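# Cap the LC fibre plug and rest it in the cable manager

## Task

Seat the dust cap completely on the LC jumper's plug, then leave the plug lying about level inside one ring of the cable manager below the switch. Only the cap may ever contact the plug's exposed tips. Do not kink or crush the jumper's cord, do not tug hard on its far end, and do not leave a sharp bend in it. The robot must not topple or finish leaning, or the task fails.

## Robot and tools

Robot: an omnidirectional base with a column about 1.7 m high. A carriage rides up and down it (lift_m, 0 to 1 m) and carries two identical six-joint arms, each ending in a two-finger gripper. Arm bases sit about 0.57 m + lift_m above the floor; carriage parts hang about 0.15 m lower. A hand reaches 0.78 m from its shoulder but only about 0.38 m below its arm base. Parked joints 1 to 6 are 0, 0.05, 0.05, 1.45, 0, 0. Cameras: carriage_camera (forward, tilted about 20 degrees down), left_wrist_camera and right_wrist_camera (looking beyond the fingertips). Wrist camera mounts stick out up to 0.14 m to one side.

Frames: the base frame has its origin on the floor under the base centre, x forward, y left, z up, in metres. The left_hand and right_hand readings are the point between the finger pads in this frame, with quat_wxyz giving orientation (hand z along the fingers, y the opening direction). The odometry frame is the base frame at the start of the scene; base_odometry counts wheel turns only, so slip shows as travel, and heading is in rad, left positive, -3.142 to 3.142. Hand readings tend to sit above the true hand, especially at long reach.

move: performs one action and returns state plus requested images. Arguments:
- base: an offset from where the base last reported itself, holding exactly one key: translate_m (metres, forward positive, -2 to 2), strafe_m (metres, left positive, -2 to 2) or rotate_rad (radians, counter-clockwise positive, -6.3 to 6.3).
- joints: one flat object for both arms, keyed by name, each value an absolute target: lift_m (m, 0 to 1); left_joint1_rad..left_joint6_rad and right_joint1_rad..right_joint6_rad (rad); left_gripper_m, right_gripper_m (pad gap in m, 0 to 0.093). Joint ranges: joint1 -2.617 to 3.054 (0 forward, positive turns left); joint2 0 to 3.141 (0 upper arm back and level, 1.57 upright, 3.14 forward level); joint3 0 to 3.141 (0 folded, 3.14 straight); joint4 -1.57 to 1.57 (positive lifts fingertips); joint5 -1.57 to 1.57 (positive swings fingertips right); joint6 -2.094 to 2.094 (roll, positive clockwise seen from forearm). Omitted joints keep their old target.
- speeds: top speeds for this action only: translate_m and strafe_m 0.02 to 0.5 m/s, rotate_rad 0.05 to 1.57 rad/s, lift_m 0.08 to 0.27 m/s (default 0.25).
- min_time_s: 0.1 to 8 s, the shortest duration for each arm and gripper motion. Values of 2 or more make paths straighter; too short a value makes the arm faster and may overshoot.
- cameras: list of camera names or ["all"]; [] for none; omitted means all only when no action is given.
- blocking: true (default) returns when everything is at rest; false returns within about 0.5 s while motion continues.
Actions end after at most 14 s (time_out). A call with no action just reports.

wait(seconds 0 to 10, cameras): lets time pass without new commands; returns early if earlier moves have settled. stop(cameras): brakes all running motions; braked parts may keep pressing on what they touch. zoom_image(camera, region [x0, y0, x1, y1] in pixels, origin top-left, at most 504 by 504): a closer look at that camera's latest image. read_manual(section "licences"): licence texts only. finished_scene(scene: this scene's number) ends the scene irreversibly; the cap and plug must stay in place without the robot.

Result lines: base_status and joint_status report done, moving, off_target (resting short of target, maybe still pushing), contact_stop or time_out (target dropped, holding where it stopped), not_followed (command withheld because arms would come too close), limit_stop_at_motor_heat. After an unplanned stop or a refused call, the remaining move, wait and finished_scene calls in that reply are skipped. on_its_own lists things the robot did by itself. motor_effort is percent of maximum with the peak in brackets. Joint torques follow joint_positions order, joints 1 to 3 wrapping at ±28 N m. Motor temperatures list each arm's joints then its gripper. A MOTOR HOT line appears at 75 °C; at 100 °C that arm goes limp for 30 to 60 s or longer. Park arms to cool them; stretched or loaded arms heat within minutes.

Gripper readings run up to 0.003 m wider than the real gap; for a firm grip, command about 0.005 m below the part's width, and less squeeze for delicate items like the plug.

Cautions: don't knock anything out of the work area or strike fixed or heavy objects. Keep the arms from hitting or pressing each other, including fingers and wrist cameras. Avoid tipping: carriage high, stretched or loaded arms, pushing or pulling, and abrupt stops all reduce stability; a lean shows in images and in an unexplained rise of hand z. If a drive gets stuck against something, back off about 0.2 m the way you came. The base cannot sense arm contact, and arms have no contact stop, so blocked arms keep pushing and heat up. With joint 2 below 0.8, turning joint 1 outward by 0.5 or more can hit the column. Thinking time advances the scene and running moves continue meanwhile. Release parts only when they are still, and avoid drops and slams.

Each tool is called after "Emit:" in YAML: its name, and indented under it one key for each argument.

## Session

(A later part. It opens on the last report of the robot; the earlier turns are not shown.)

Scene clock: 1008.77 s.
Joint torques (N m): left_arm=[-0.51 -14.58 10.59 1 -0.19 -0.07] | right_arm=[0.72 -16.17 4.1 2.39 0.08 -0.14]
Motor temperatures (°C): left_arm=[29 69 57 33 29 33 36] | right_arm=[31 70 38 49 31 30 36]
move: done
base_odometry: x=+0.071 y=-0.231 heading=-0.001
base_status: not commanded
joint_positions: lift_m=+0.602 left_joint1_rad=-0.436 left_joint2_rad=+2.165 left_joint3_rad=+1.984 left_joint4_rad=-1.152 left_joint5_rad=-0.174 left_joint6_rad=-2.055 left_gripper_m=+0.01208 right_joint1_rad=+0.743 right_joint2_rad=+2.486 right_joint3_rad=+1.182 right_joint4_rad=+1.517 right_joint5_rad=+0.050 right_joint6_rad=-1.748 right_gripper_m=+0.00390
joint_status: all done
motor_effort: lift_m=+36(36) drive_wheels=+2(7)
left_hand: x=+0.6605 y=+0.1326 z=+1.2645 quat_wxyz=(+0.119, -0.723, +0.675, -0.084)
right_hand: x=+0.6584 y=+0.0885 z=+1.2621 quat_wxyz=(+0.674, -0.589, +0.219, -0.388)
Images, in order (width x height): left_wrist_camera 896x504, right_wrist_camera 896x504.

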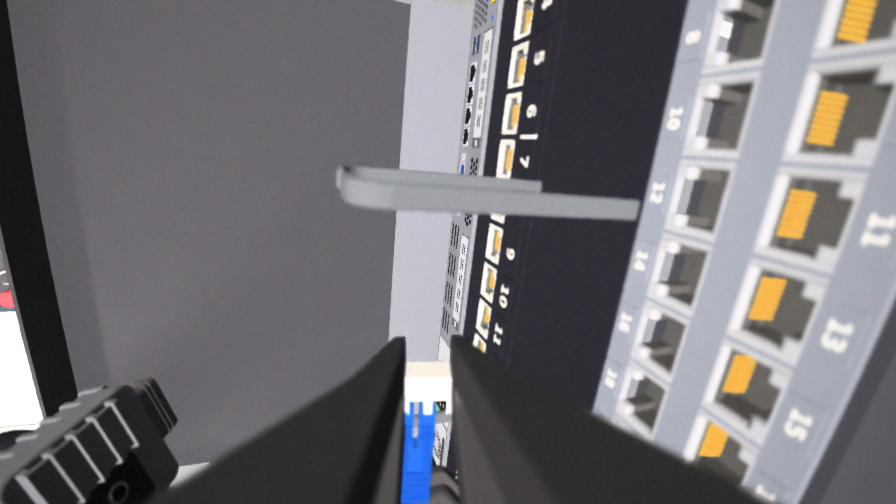

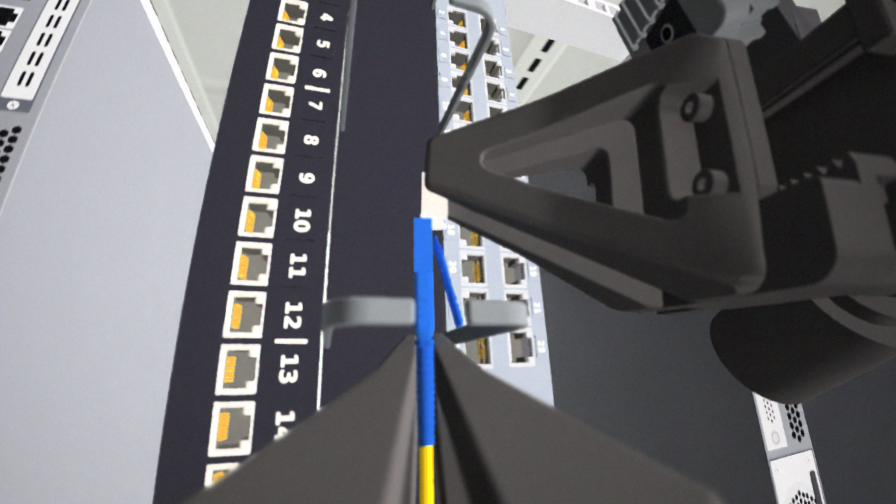

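Emit:
move:
  joints: {"right_joint1_rad": 0.719, "right_joint2_rad": 2.445, "right_joint3_rad": 1.151, "right_joint5_rad": 0.023}
  min_time_s: 1.5
  cameras: ["left_wrist_camera", "right_wrist_camera"]

Emit:
zoom_image:
  camera: "left_wrist_camera"
  region: [380, 370, 490, 470]

Emit:
zoom_image:
  camera: "right_wrist_camera"
  region: [380, 110, 480, 260]

Scene clock: 1061.00 s.
Joint torques (N m): left_arm=[-0.51 -14.61 10.59 0.97 -0.18 -0.06] | right_arm=[-0.75 -16.18 3.73 2.4 -0.08 -0.14]
Motor temperatures (°C): left_arm=[29 73 59 34 29 33 36] | right_arm=[31 72 38 50 31 30 36]
move: done
base_odometry: x=+0.071 y=-0.231 heading=-0.001
base_status: not commanded
joint_positions: lift_m=+0.602 left_joint1_rad=-0.436 left_joint2_rad=+2.165 left_joint3_rad=+1.984 left_joint4_rad=-1.152 left_joint5_rad=-0.174 left_joint6_rad=-2.055 left_gripper_m=+0.01208 right_joint1_rad=+0.726 right_joint2_rad=+2.478 right_joint3_rad=+1.162 right_joint4_rad=+1.517 right_joint5_rad=+0.032 right_joint6_rad=-1.748 right_gripper_m=+0.00390
joint_status: all done
motor_effort: lift_m=+36(36) drive_wheels=+2(6)
left_hand: x=+0.6606 y=+0.1325 z=+1.2645 quat_wxyz=(+0.119, -0.723, +0.675, -0.084)
right_hand: x=+0.6607 y=+0.0811 z=+1.2595 quat_wxyz=(+0.670, -0.594, +0.219, -0.388)
Images, in order (width x height): left_wrist_camera 896x504, right_wrist_camera 896x504.

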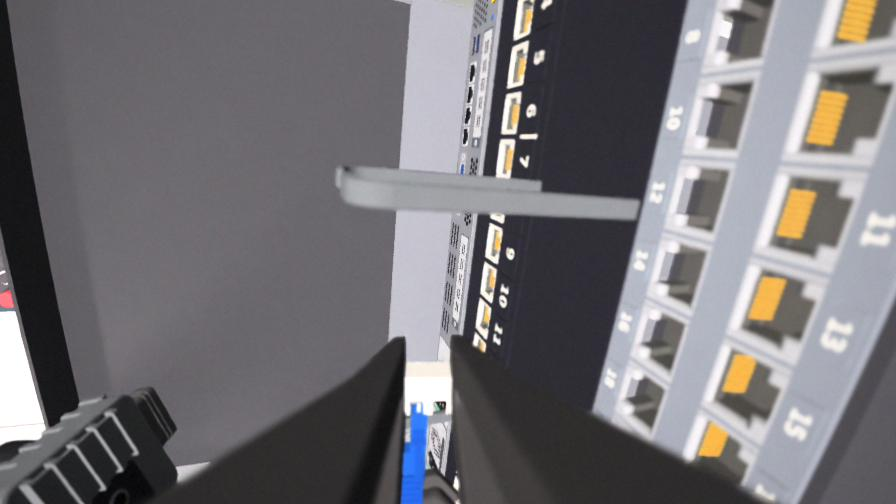

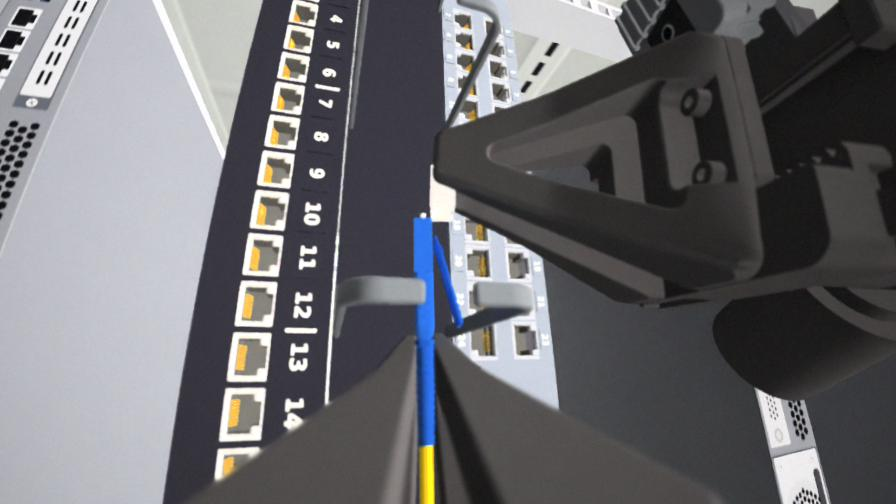

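Scaled by 4.582 from the camera's image (finer frame: 1280x720).

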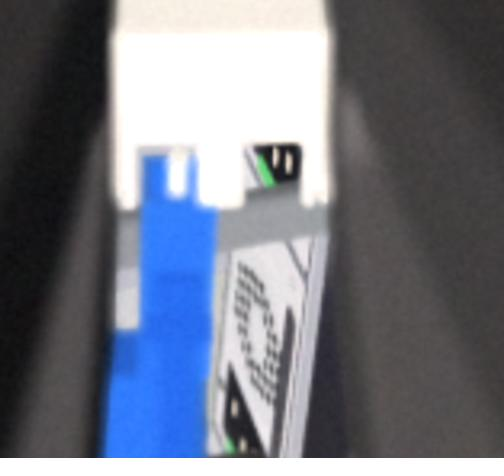

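Scaled by 3.360 from the camera's image (finer frame: 1280x720).

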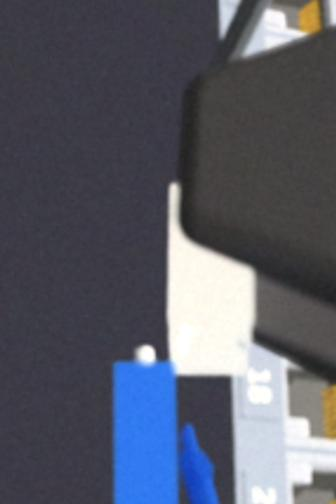

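Emit:
move:
  joints: {"right_joint1_rad": 0.710, "right_joint2_rad": 2.4245, "right_joint3_rad": 1.153, "right_joint4_rad": 1.481, "right_joint5_rad": 0.015}
  min_time_s: 1.5
  cameras: ["left_wrist_camera", "right_wrist_camera"]

Emit:
zoom_image:
  camera: "left_wrist_camera"
  region: [380, 370, 490, 470]

Emit:
zoom_image:
  camera: "right_wrist_camera"
  region: [380, 110, 480, 260]

Scene clock: 1114.83 s.
Joint torques (N m): left_arm=[-0.51 -14.6 10.55 0.98 -0.18 -0.07] | right_arm=[-1.35 -16.46 3.99 2.49 0 -0.14]
Motor temperatures (°C): left_arm=[29 75 60 34 29 33 36] | right_arm=[31 73 38 50 31 30 36]
move: done
MOTOR HOT: joint 2 (shoulder) of the left arm reports 75 °C; the controller stops that arm at 100 °C. To cool a motor, set the load down, stop pushing, or move to a pose that needs little force.
base_odometry: x=+0.071 y=-0.231 heading=-0.001
base_status: not commanded
joint_positions: lift_m=+0.602 left_joint1_rad=-0.436 left_joint2_rad=+2.165 left_joint3_rad=+1.984 left_joint4_rad=-1.152 left_joint5_rad=-0.174 left_joint6_rad=-2.055 left_gripper_m=+0.01208 right_joint1_rad=+0.723 right_joint2_rad=+2.461 right_joint3_rad=+1.162 right_joint4_rad=+1.487 right_joint5_rad=+0.016 right_joint6_rad=-1.748 right_gripper_m=+0.00390
joint_status: all done
motor_effort: lift_m=+36(36) drive_wheels=+2(6)
left_hand: x=+0.6606 y=+0.1325 z=+1.2645 quat_wxyz=(+0.119, -0.723, +0.675, -0.084)
right_hand: x=+0.6612 y=+0.0831 z=+1.2621 quat_wxyz=(+0.669, -0.600, +0.215, -0.382)
Images, in order (width x height): left_wrist_camera 896x504, right_wrist_camera 896x504.

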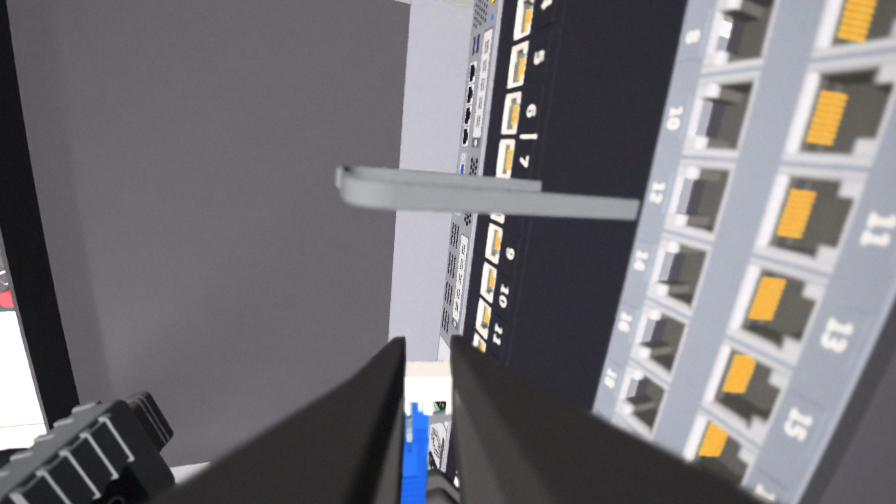

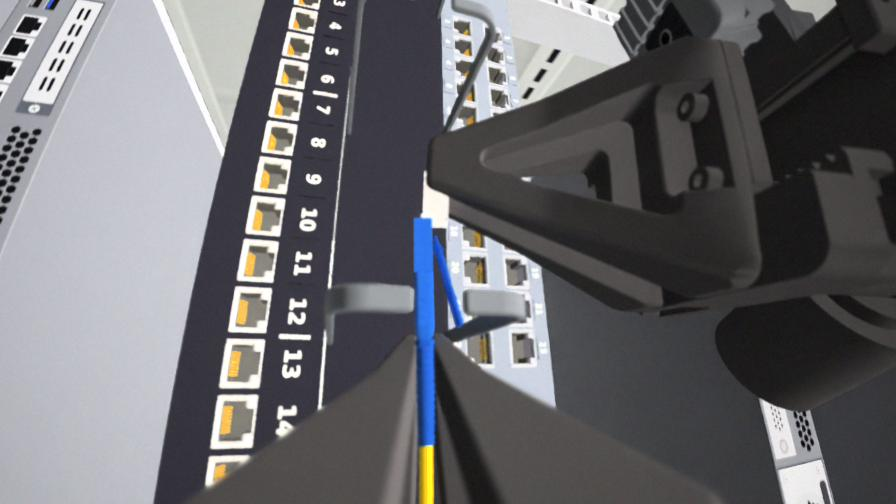

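Scaled by 4.582 from the camera's image (finer frame: 1280x720).

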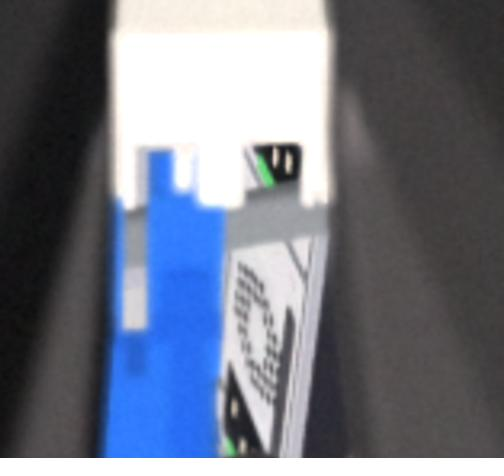

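Scaled by 3.360 from the camera's image (finer frame: 1280x720).

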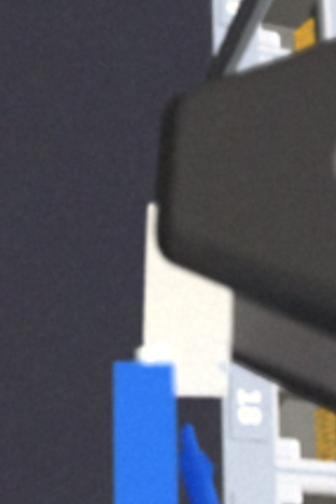

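Emit:
move:
  joints: {"left_joint1_rad": -0.408, "left_joint6_rad": -1.961}
  min_time_s: 1.2

Emit:
move:
  joints: {"right_joint1_rad": 0.762, "right_joint2_rad": 2.484, "right_joint3_rad": 1.201, "right_joint4_rad": 1.484, "right_joint5_rad": 0.134, "right_joint6_rad": -1.794}
  min_time_s: 1.5
  cameras: ["left_wrist_camera", "right_wrist_camera"]

Emit:
zoom_image:
  camera: "left_wrist_camera"
  region: [380, 370, 490, 470]

Emit:
zoom_image:
  camera: "right_wrist_camera"
  region: [380, 110, 480, 260]

Scene clock: 1173.73 s.
Joint torques (N m): left_arm=[2.17 -14.54 10.61 0.98 -0.19 0.14] | right_arm=[-1.35 -16.46 4 2.5 0.01 -0.14]
Motor temperatures (°C): left_arm=[29 78 61 34 29 33 37] | right_arm=[31 79 39 54 31 30 36]
move: off_target
MOTOR HOT: joint 2 (shoulder) of the right arm reports 79 °C; the controller stops that arm at 100 °C. To cool a motor, set the load down, stop pushing, or move to a pose that needs little force.
MOTOR HOT: still on. Joint 2 (shoulder) of the left arm reports 78 °C.
base_odometry: x=+0.071 y=-0.231 heading=-0.001
base_status: not commanded
joint_positions: lift_m=+0.602 left_joint1_rad=-0.434 left_joint2_rad=+2.164 left_joint3_rad=+1.984 left_joint4_rad=-1.152 left_joint5_rad=-0.174 left_joint6_rad=-1.973 left_gripper_m=+0.01208 right_joint1_rad=+0.723 right_joint2_rad=+2.461 right_joint3_rad=+1.162 right_joint4_rad=+1.486 right_joint5_rad=+0.015 right_joint6_rad=-1.748 right_gripper_m=+0.00390
joint_status: left_joint1_rad off_target (ended at -0.434, target -0.408); the others done
motor_effort: lift_m=+36(36) drive_wheels=+5(7)
left_hand: x=+0.6609 y=+0.1334 z=+1.2649 quat_wxyz=(+0.123, -0.695, +0.703, -0.080)
right_hand: x=+0.6611 y=+0.0832 z=+1.2620 quat_wxyz=(+0.669, -0.600, +0.215, -0.382)
pictures: none

Scene clock: 1175.53 s.
Joint torques (N m): left_arm=[2.17 -14.53 10.61 0.99 -0.18 0.13] | right_arm=[0.54 -11.51 6.58 2.51 0.1 -0.16]
Motor temperatures (°C): left_arm=[29 79 61 34 29 33 37] | right_arm=[31 79 39 54 31 30 36]
move: done
MOTOR HOT: still on. Joint 2 (shoulder) of the left arm reports 79 °C.
MOTOR HOT: still on. Joint 2 (shoulder) of the right arm reports 79 °C.
base_odometry: x=+0.071 y=-0.231 heading=-0.001
base_status: not commanded
joint_positions: lift_m=+0.602 left_joint1_rad=-0.434 left_joint2_rad=+2.164 left_joint3_rad=+1.984 left_joint4_rad=-1.152 left_joint5_rad=-0.174 left_joint6_rad=-1.972 left_gripper_m=+0.01208 right_joint1_rad=+0.756 right_joint2_rad=+2.466 right_joint3_rad=+1.182 right_joint4_rad=+1.486 right_joint5_rad=+0.123 right_joint6_rad=-1.784 right_gripper_m=+0.00389
joint_status: all done
motor_effort: lift_m=+36(36) drive_wheels=+1(8)
left_hand: x=+0.6609 y=+0.1334 z=+1.2649 quat_wxyz=(+0.123, -0.695, +0.704, -0.079)
right_hand: x=+0.6624 y=+0.0854 z=+1.2660 quat_wxyz=(+0.654, -0.589, +0.232, -0.414)
Images, in order (width x height): left_wrist_camera 896x504, right_wrist_camera 896x504.

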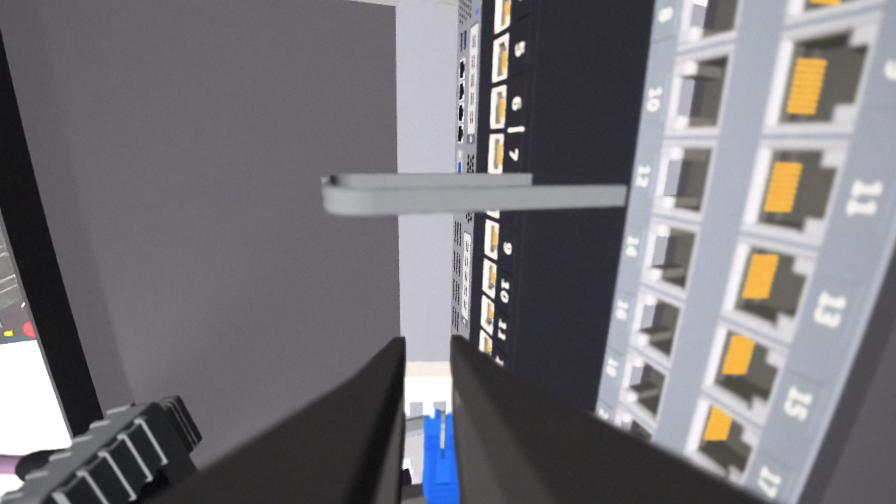

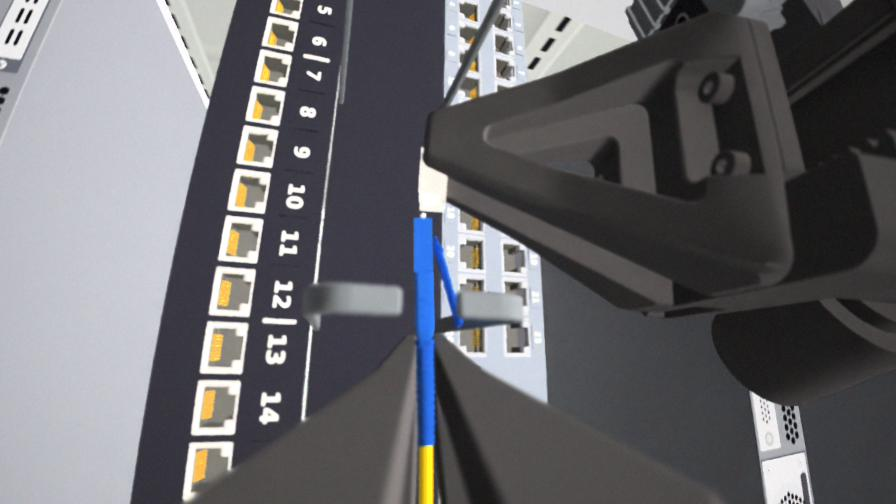

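Scaled by 4.582 from the camera's image (finer frame: 1280x720).

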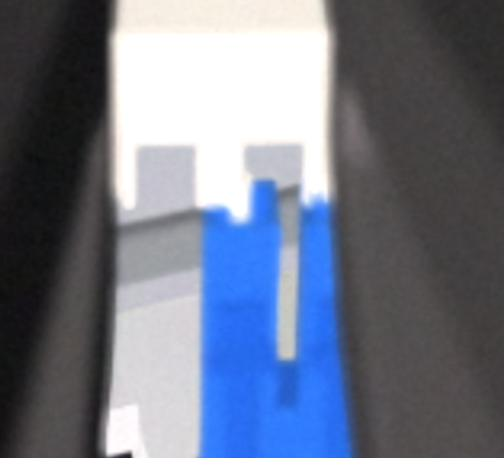

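Scaled by 3.360 from the camera's image (finer frame: 1280x720).

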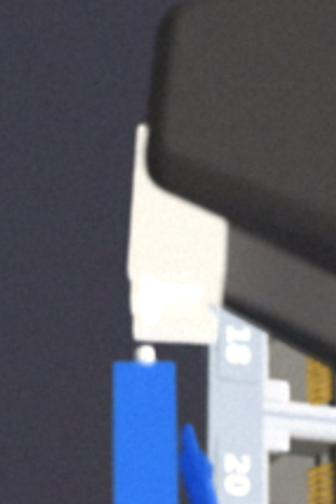

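Emit:
move:
  joints: {"left_joint1_rad": -0.436, "right_joint1_rad": 0.772, "right_joint2_rad": 2.423, "right_joint3_rad": 1.148, "right_joint4_rad": 1.506, "right_joint5_rad": 0.154, "right_joint6_rad": -1.799}
  min_time_s: 1.5
  cameras: ["left_wrist_camera", "right_wrist_camera"]

Emit:
zoom_image:
  camera: "left_wrist_camera"
  region: [380, 370, 490, 470]

Emit:
zoom_image:
  camera: "right_wrist_camera"
  region: [380, 110, 480, 260]

Scene clock: 1218.40 s.
Joint torques (N m): left_arm=[-0.06 -14.54 10.59 0.98 -0.19 0.13] | right_arm=[0.58 -16.05 3.81 2.59 0.1 -0.15]
Motor temperatures (°C): left_arm=[30 84 61 35 29 33 37] | right_arm=[31 71 39 55 31 30 36]
move: done
MOTOR HOT: still on. Joint 2 (shoulder) of the left arm reports 84 °C.
MOTOR HOT: cleared for the motors of the right arm.
base_odometry: x=+0.071 y=-0.231 heading=-0.001
base_status: not commanded
joint_positions: lift_m=+0.602 left_joint1_rad=-0.435 left_joint2_rad=+2.164 left_joint3_rad=+1.984 left_joint4_rad=-1.152 left_joint5_rad=-0.174 left_joint6_rad=-1.972 left_gripper_m=+0.01208 right_joint1_rad=+0.766 right_joint2_rad=+2.455 right_joint3_rad=+1.159 right_joint4_rad=+1.501 right_joint5_rad=+0.144 right_joint6_rad=-1.789 right_gripper_m=+0.00389
joint_status: all done
motor_effort: lift_m=+36(36) drive_wheels=+2(6)
left_hand: x=+0.6609 y=+0.1332 z=+1.2649 quat_wxyz=(+0.123, -0.695, +0.704, -0.080)
right_hand: x=+0.6574 y=+0.0838 z=+1.2675 quat_wxyz=(+0.653, -0.586, +0.235, -0.418)
Images, in order (width x height): left_wrist_camera 896x504, right_wrist_camera 896x504.

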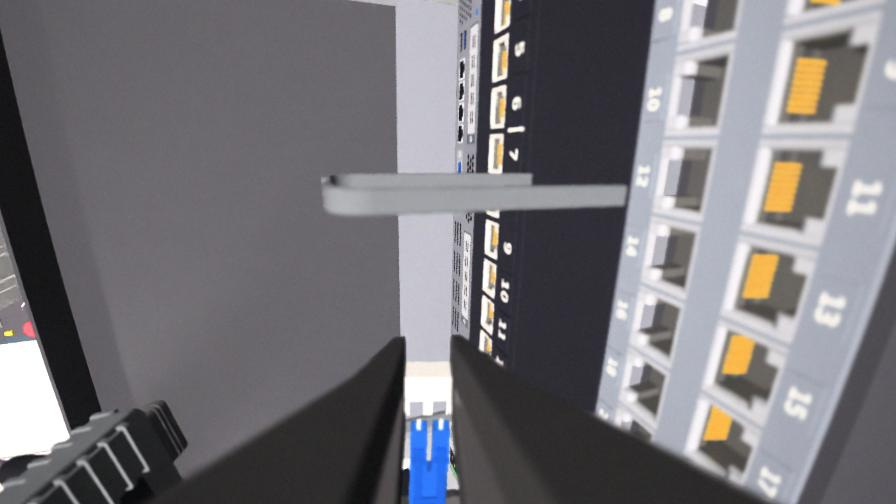

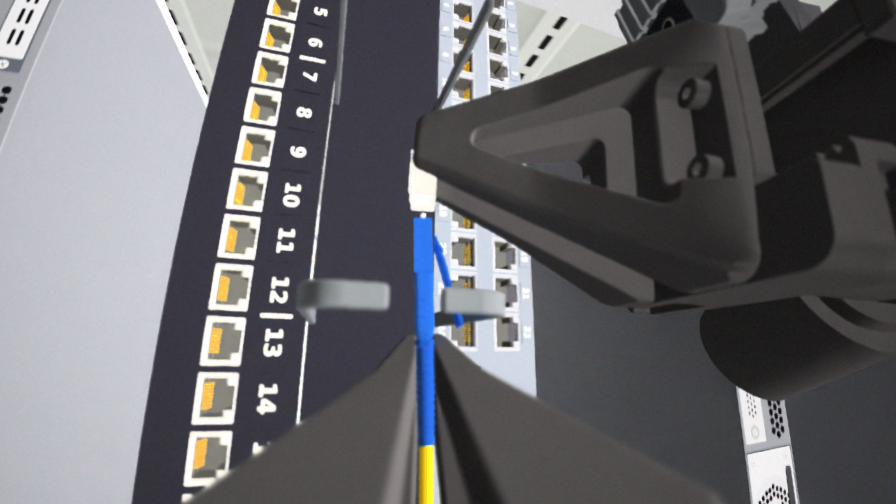

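Scaled by 4.582 from the camera's image (finer frame: 1280x720).

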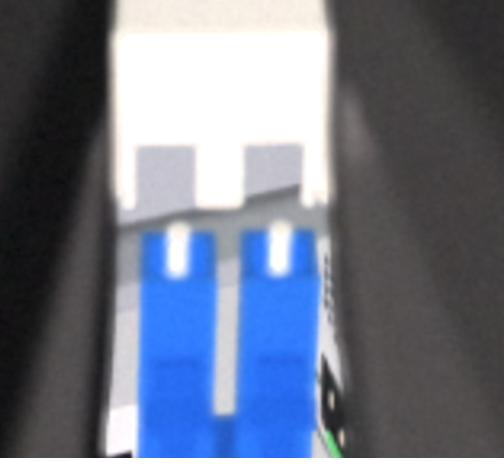

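Scaled by 3.360 from the camera's image (finer frame: 1280x720).

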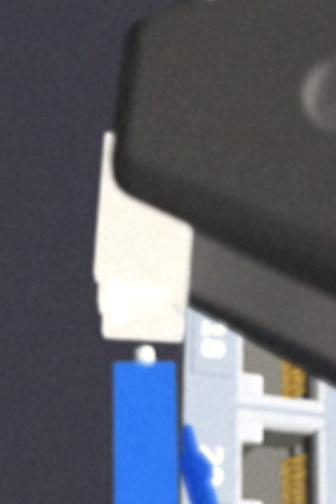

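Emit:
move:
  joints: {"right_joint1_rad": 0.7786, "right_joint5_rad": 0.1702}
  min_time_s: 1.0
  cameras: ["left_wrist_camera", "right_wrist_camera"]

Emit:
zoom_image:
  camera: "left_wrist_camera"
  region: [380, 370, 490, 470]

Emit:
zoom_image:
  camera: "right_wrist_camera"
  region: [380, 140, 470, 260]

Scene clock: 1253.80 s.
Joint torques (N m): left_arm=[-0.06 -14.54 10.59 0.99 -0.19 0.13] | right_arm=[0.59 -16.03 3.81 2.6 0.11 -0.14]
Motor temperatures (°C): left_arm=[29 86 62 35 29 33 37] | right_arm=[31 76 38 53 31 30 36]
move: done
MOTOR HOT: joint 2 (shoulder) of the right arm reports 76 °C; the controller stops that arm at 100 °C. To cool a motor, set the load down, stop pushing, or move to a pose that needs little force.
MOTOR HOT: still on. Joint 2 (shoulder) of the left arm reports 86 °C.
base_odometry: x=+0.071 y=-0.231 heading=-0.001
base_status: not commanded
joint_positions: lift_m=+0.602 left_joint1_rad=-0.435 left_joint2_rad=+2.164 left_joint3_rad=+1.984 left_joint4_rad=-1.152 left_joint5_rad=-0.174 left_joint6_rad=-1.972 left_gripper_m=+0.01208 right_joint1_rad=+0.772 right_joint2_rad=+2.455 right_joint3_rad=+1.159 right_joint4_rad=+1.501 right_joint5_rad=+0.160 right_joint6_rad=-1.790 right_gripper_m=+0.00389
joint_status: all done
motor_effort: lift_m=+36(36) drive_wheels=+5(5)
left_hand: x=+0.6609 y=+0.1332 z=+1.2649 quat_wxyz=(+0.123, -0.695, +0.704, -0.080)
right_hand: x=+0.6564 y=+0.0844 z=+1.2674 quat_wxyz=(+0.651, -0.585, +0.239, -0.421)
Images, in order (width x height): left_wrist_camera 896x504, right_wrist_camera 896x504.

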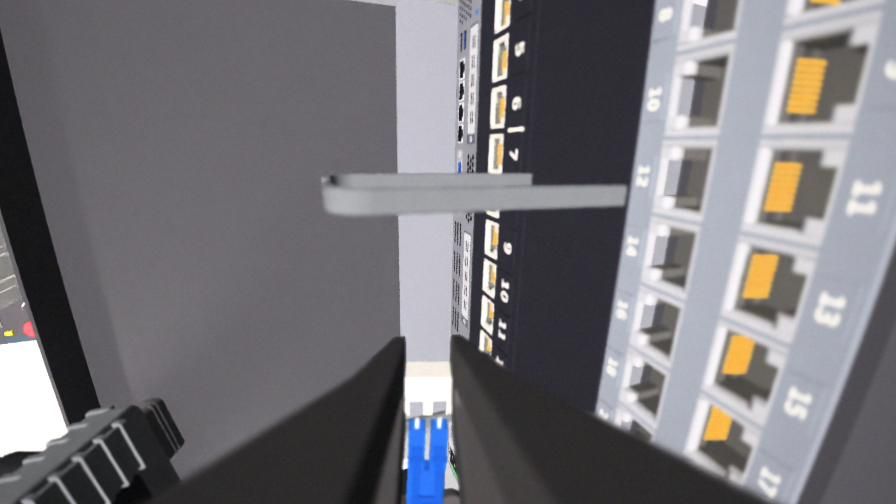

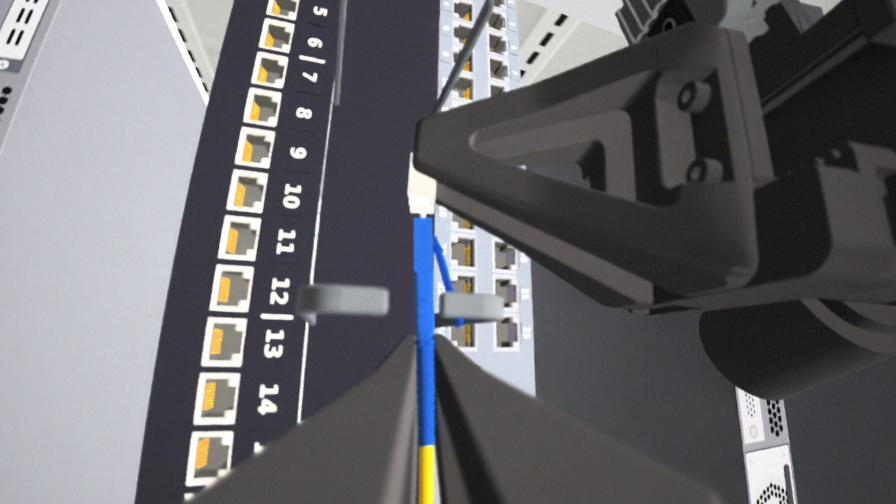

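Scaled by 4.582 from the camera's image (finer frame: 1280x720).

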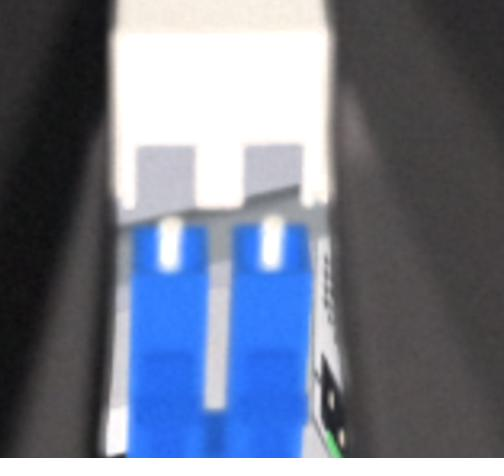

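Scaled by 4.200 from the camera's image (finer frame: 1280x720).

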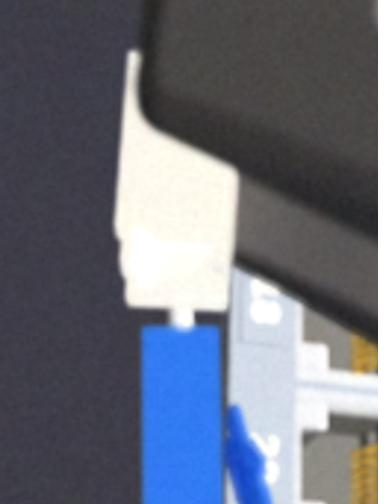

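Emit:
move:
  joints: {"left_joint1_rad": -0.446, "right_joint1_rad": 0.783, "right_joint5_rad": 0.1786}
  min_time_s: 1.0
  cameras: ["left_wrist_camera", "right_wrist_camera"]

Emit:
zoom_image:
  camera: "left_wrist_camera"
  region: [380, 370, 490, 470]

Emit:
zoom_image:
  camera: "right_wrist_camera"
  region: [380, 140, 470, 260]

Scene clock: 1265.43 s.
Joint torques (N m): left_arm=[-0.5 -14.52 10.55 0.97 -0.19 0.14] | right_arm=[0.59 -16.02 3.81 2.6 0.11 -0.15]
Motor temperatures (°C): left_arm=[29 87 62 35 29 33 37] | right_arm=[31 77 38 52 31 30 37]
move: done
MOTOR HOT: still on. Joint 2 (shoulder) of the left arm reports 87 °C.
MOTOR HOT: still on. Joint 2 (shoulder) of the right arm reports 77 °C.
base_odometry: x=+0.071 y=-0.231 heading=-0.001
base_status: not commanded
joint_positions: lift_m=+0.602 left_joint1_rad=-0.439 left_joint2_rad=+2.164 left_joint3_rad=+1.984 left_joint4_rad=-1.151 left_joint5_rad=-0.174 left_joint6_rad=-1.972 left_gripper_m=+0.01208 right_joint1_rad=+0.777 right_joint2_rad=+2.455 right_joint3_rad=+1.159 right_joint4_rad=+1.501 right_joint5_rad=+0.168 right_joint6_rad=-1.790 right_gripper_m=+0.00389
joint_status: all done
motor_effort: lift_m=+36(36) drive_wheels=+0(6)
left_hand: x=+0.6603 y=+0.1311 z=+1.2651 quat_wxyz=(+0.123, -0.693, +0.705, -0.081)
right_hand: x=+0.6556 y=+0.0850 z=+1.2674 quat_wxyz=(+0.650, -0.584, +0.241, -0.421)
Images, in order (width x height): left_wrist_camera 896x504, right_wrist_camera 896x504.

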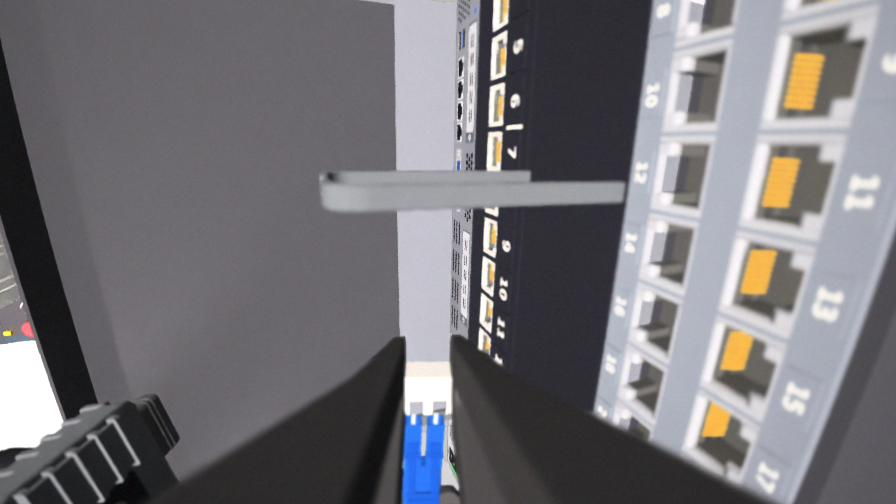

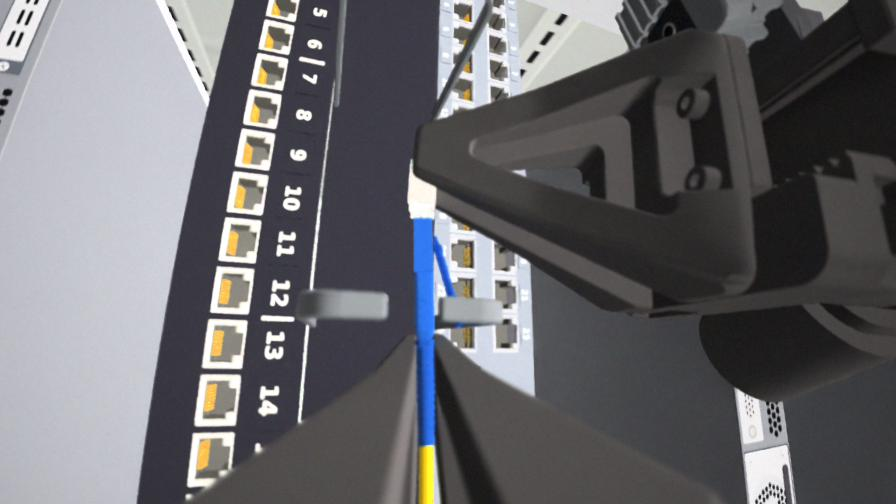

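Scaled by 4.582 from the camera's image (finer frame: 1280x720).

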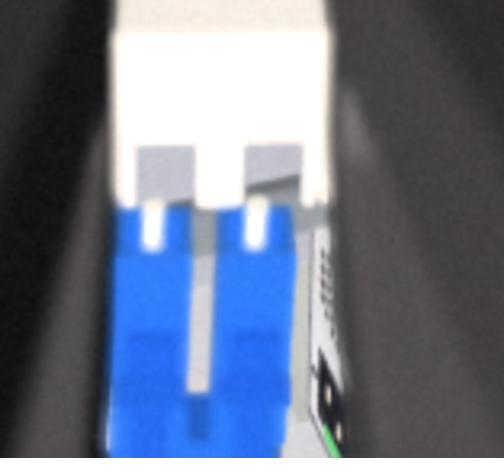

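Scaled by 4.200 from the camera's image (finer frame: 1280x720).

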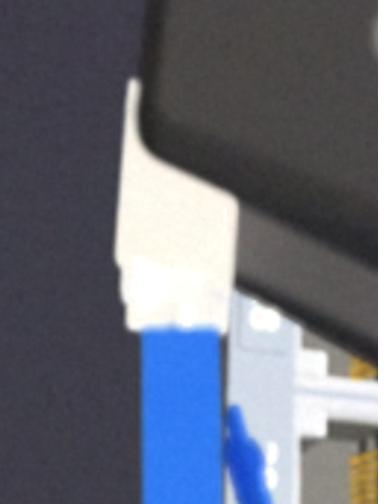

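Emit:
move:
  joints: {"right_joint1_rad": 0.759, "right_joint2_rad": 2.417, "right_joint3_rad": 1.132, "right_joint4_rad": 1.519, "right_joint5_rad": 0.146}
  min_time_s: 1.0

Emit:
move:
  base: {"translate_m": 0.004}
  joints: {"right_joint1_rad": 0.776, "right_joint2_rad": 2.471, "right_joint3_rad": 1.171, "right_joint4_rad": 1.494, "right_joint5_rad": 0.171}
  speeds: {"translate_m": 0.02}
  min_time_s: 1.0
  cameras: ["left_wrist_camera", "right_wrist_camera"]

Emit:
zoom_image:
  camera: "left_wrist_camera"
  region: [380, 370, 490, 470]

Emit:
zoom_image:
  camera: "right_wrist_camera"
  region: [380, 140, 470, 260]

Scene clock: 1311.50 s.
Joint torques (N m): left_arm=[-0.5 -14.53 10.62 0.97 -0.18 0.13] | right_arm=[-0.58 -16.03 3.77 2.61 -0.14 -0.14]
Motor temperatures (°C): left_arm=[29 91 63 35 29 33 37] | right_arm=[31 79 38 52 31 30 37]
move: done
MOTOR HOT: still on. Joint 2 (shoulder) of the left arm reports 91 °C.
MOTOR HOT: still on. Joint 2 (shoulder) of the right arm reports 79 °C.
base_odometry: x=+0.071 y=-0.231 heading=-0.001
base_status: not commanded
joint_positions: lift_m=+0.602 left_joint1_rad=-0.439 left_joint2_rad=+2.164 left_joint3_rad=+1.984 left_joint4_rad=-1.150 left_joint5_rad=-0.174 left_joint6_rad=-1.972 left_gripper_m=+0.01208 right_joint1_rad=+0.764 right_joint2_rad=+2.450 right_joint3_rad=+1.143 right_joint4_rad=+1.513 right_joint5_rad=+0.157 right_joint6_rad=-1.790 right_gripper_m=+0.00389
joint_status: all done
motor_effort: lift_m=+36(36) drive_wheels=+5(8)
left_hand: x=+0.6605 y=+0.1310 z=+1.2651 quat_wxyz=(+0.123, -0.693, +0.705, -0.081)
right_hand: x=+0.6569 y=+0.0789 z=+1.2673 quat_wxyz=(+0.650, -0.584, +0.240, -0.423)
pictures: none

Scene clock: 1312.80 s.
Joint torques (N m): left_arm=[-0.03 -13.72 10.58 1.17 -0.19 0.14] | right_arm=[0.68 -11.03 6.48 2.39 0.1 -0.15]
Motor temperatures (°C): left_arm=[29 91 63 35 29 33 37] | right_arm=[31 79 38 52 31 30 37]
move: done
MOTOR HOT: still on. Joint 2 (shoulder) of the left arm reports 91 °C.
MOTOR HOT: still on. Joint 2 (shoulder) of the right arm reports 79 °C.
base_odometry: x=+0.075 y=-0.231 heading=-0.002
base_status: done
joint_positions: lift_m=+0.602 left_joint1_rad=-0.445 left_joint2_rad=+2.155 left_joint3_rad=+1.984 left_joint4_rad=-1.171 left_joint5_rad=-0.174 left_joint6_rad=-1.972 left_gripper_m=+0.01208 right_joint1_rad=+0.769 right_joint2_rad=+2.450 right_joint3_rad=+1.152 right_joint4_rad=+1.507 right_joint5_rad=+0.160 right_joint6_rad=-1.790 right_gripper_m=+0.00389
joint_status: all done
motor_effort: lift_m=+36(36) drive_wheels=+5(10)
left_hand: x=+0.6550 y=+0.1306 z=+1.2679 quat_wxyz=(+0.121, -0.692, +0.708, -0.076)
right_hand: x=+0.6569 y=+0.0815 z=+1.2691 quat_wxyz=(+0.651, -0.583, +0.240, -0.422)
Images, in order (width x height): left_wrist_camera 896x504, right_wrist_camera 896x504.

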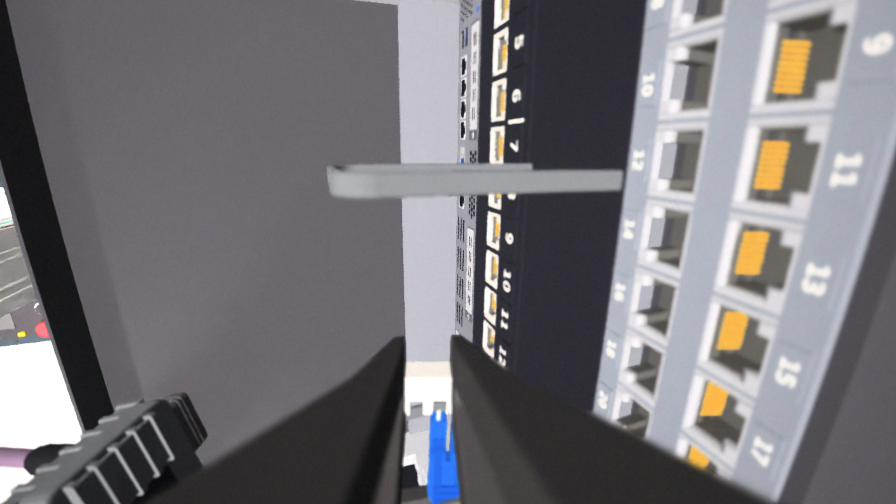

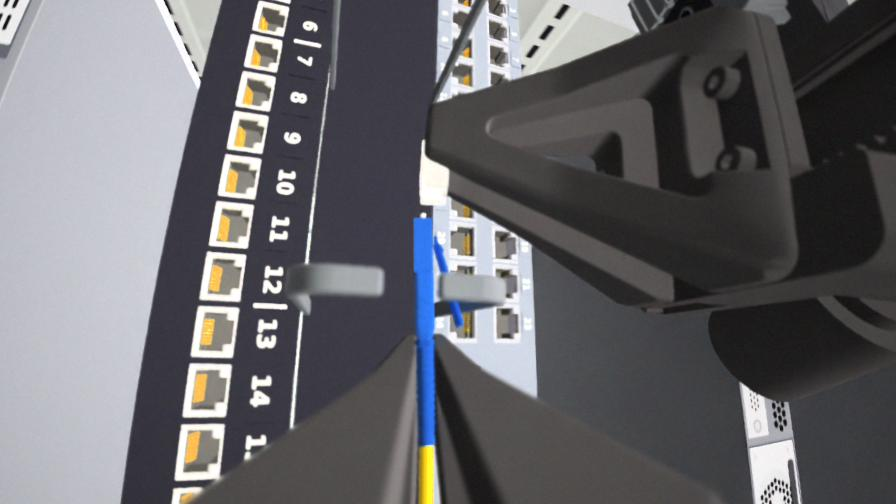

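Scaled by 4.582 from the camera's image (finer frame: 1280x720).

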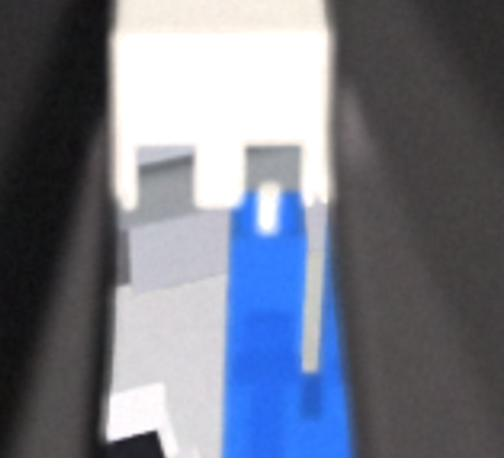

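Scaled by 4.200 from the camera's image (finer frame: 1280x720).

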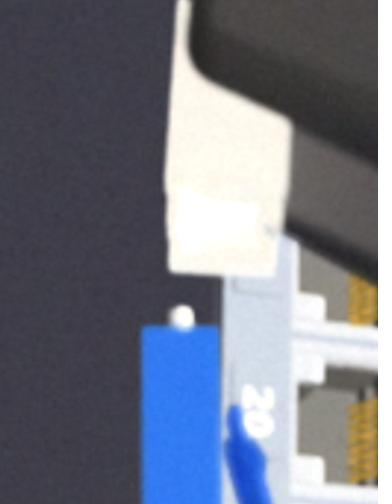

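Emit:
move:
  joints: {"left_joint1_rad": -0.455, "left_joint2_rad": 1.950, "left_joint3_rad": 1.672, "left_joint4_rad": -1.085, "left_joint5_rad": -0.187, "left_joint6_rad": -1.975}
  min_time_s: 2

Emit:
move:
  joints: {"left_joint1_rad": -0.108, "left_joint2_rad": 1.215, "left_joint3_rad": 1.015, "left_joint4_rad": -1.21, "left_joint5_rad": -0.086, "left_joint6_rad": -1.0}
  min_time_s: 2

Scene clock: 1322.70 s.
Joint torques (N m): left_arm=[-0.47 -12.44 5.79 0.63 -0.21 -0.01] | right_arm=[0.58 -11.02 6.46 2.4 0.1 -0.15]
Motor temperatures (°C): left_arm=[29 88 62 35 29 33 37] | right_arm=[31 75 39 53 31 30 37]
move: done
MOTOR HOT: still on. Joint 2 (shoulder) of the left arm reports 88 °C.
MOTOR HOT: still on. Joint 2 (shoulder) of the right arm reports 75 °C.
base_odometry: x=+0.075 y=-0.231 heading=-0.002
base_status: not commanded
joint_positions: lift_m=+0.602 left_joint1_rad=-0.448 left_joint2_rad=+1.990 left_joint3_rad=+1.686 left_joint4_rad=-1.100 left_joint5_rad=-0.174 left_joint6_rad=-1.972 left_gripper_m=+0.01208 right_joint1_rad=+0.770 right_joint2_rad=+2.450 right_joint3_rad=+1.152 right_joint4_rad=+1.506 right_joint5_rad=+0.161 right_joint6_rad=-1.790 right_gripper_m=+0.00389
joint_status: all done
motor_effort: lift_m=+36(36) drive_wheels=+4(7)
left_hand: x=+0.6070 y=+0.1521 z=+1.2527 quat_wxyz=(+0.110, -0.691, +0.713, -0.048)
right_hand: x=+0.6566 y=+0.0820 z=+1.2688 quat_wxyz=(+0.651, -0.584, +0.240, -0.422)
pictures: none

Scene clock: 1325.10 s.
Joint torques (N m): left_arm=[0.72 -4.22 5.83 0.47 0.07 0.13] | right_arm=[0.59 -11.29 6.35 2.43 0.08 -0.14]
Motor temperatures (°C): left_arm=[29 87 62 35 29 33 37] | right_arm=[31 75 39 53 31 30 37]
move: done
MOTOR HOT: still on. Joint 2 (shoulder) of the left arm reports 87 °C.
MOTOR HOT: still on. Joint 2 (shoulder) of the right arm reports 75 °C.
base_odometry: x=+0.075 y=-0.231 heading=-0.002
base_status: not commanded
joint_positions: lift_m=+0.602 left_joint1_rad=-0.116 left_joint2_rad=+1.230 left_joint3_rad=+1.030 left_joint4_rad=-1.200 left_joint5_rad=-0.098 left_joint6_rad=-1.012 left_gripper_m=+0.01208 right_joint1_rad=+0.770 right_joint2_rad=+2.452 right_joint3_rad=+1.153 right_joint4_rad=+1.503 right_joint5_rad=+0.162 right_joint6_rad=-1.790 right_gripper_m=+0.00389
joint_status: all done
motor_effort: lift_m=+36(36) drive_wheels=+1(7)
left_hand: x=+0.4413 y=+0.2977 z=+1.2846 quat_wxyz=(+0.098, -0.435, +0.895, -0.004)
right_hand: x=+0.6570 y=+0.0821 z=+1.2672 quat_wxyz=(+0.650, -0.585, +0.241, -0.422)
pictures: none

Emit:
move:
  joints: {"right_joint1_rad": 0.7537, "right_joint2_rad": 2.4121, "right_joint3_rad": 1.123, "right_joint4_rad": 1.522, "right_joint5_rad": 0.1417}
  min_time_s: 1.0

Emit:
move:
  joints: {"right_joint1_rad": 0.770, "right_joint2_rad": 2.4654, "right_joint3_rad": 1.160, "right_joint4_rad": 1.4986, "right_joint5_rad": 0.166}
  min_time_s: 1.0
  cameras: ["right_wrist_camera"]

Scene clock: 1354.10 s.
Joint torques (N m): left_arm=[0.72 -4.22 5.83 0.46 0.06 0.12] | right_arm=[-0.73 -15.9 3.75 2.6 -0.11 -0.14]
Motor temperatures (°C): left_arm=[29 72 58 33 29 33 37] | right_arm=[31 69 39 53 31 30 37]
move: done
MOTOR HOT: cleared for the motors of the left arm.
MOTOR HOT: cleared for the motors of the right arm.
base_odometry: x=+0.075 y=-0.231 heading=-0.002
base_status: not commanded
joint_positions: lift_m=+0.602 left_joint1_rad=-0.116 left_joint2_rad=+1.230 left_joint3_rad=+1.030 left_joint4_rad=-1.200 left_joint5_rad=-0.098 left_joint6_rad=-1.011 left_gripper_m=+0.01208 right_joint1_rad=+0.761 right_joint2_rad=+2.444 right_joint3_rad=+1.134 right_joint4_rad=+1.516 right_joint5_rad=+0.151 right_joint6_rad=-1.790 right_gripper_m=+0.00389
joint_status: all done
motor_effort: lift_m=+36(36) drive_wheels=+2(7)
left_hand: x=+0.4413 y=+0.2976 z=+1.2846 quat_wxyz=(+0.097, -0.434, +0.895, -0.004)
right_hand: x=+0.6565 y=+0.0769 z=+1.2678 quat_wxyz=(+0.650, -0.585, +0.239, -0.422)
pictures: none

Scene clock: 1355.40 s.
Joint torques (N m): left_arm=[0.76 -4.23 5.86 0.46 0.06 0.12] | right_arm=[0.49 -11.21 6.45 2.39 0.09 -0.14]
Motor temperatures (°C): left_arm=[29 72 58 33 29 33 37] | right_arm=[31 69 39 53 31 30 37]
move: done
base_odometry: x=+0.075 y=-0.231 heading=-0.002
base_status: not commanded
joint_positions: lift_m=+0.602 left_joint1_rad=-0.116 left_joint2_rad=+1.230 left_joint3_rad=+1.030 left_joint4_rad=-1.200 left_joint5_rad=-0.098 left_joint6_rad=-1.011 left_gripper_m=+0.01208 right_joint1_rad=+0.765 right_joint2_rad=+2.447 right_joint3_rad=+1.140 right_joint4_rad=+1.511 right_joint5_rad=+0.156 right_joint6_rad=-1.790 right_gripper_m=+0.00389
joint_status: all done
motor_effort: lift_m=+36(36) drive_wheels=+2(6)
left_hand: x=+0.4413 y=+0.2976 z=+1.2846 quat_wxyz=(+0.097, -0.434, +0.895, -0.004)
right_hand: x=+0.6564 y=+0.0791 z=+1.2677 quat_wxyz=(+0.650, -0.585, +0.240, -0.422)
Images, in order (width x height): right_wrist_camera 896x504.

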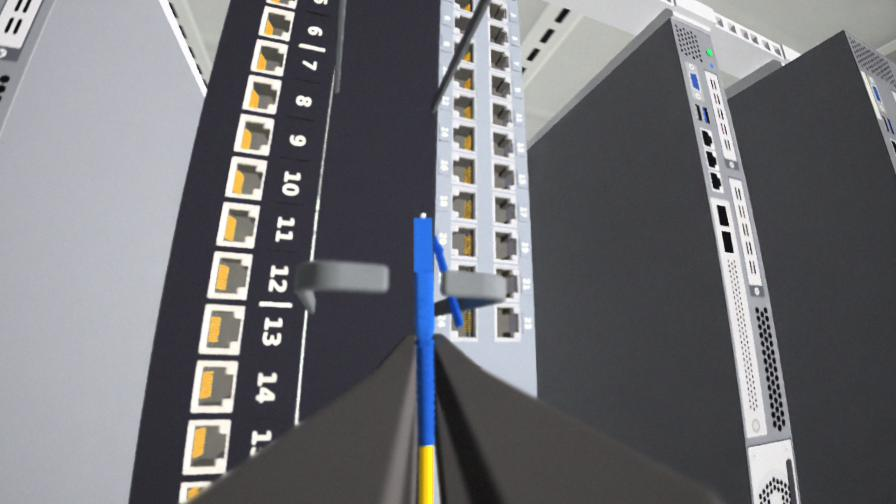

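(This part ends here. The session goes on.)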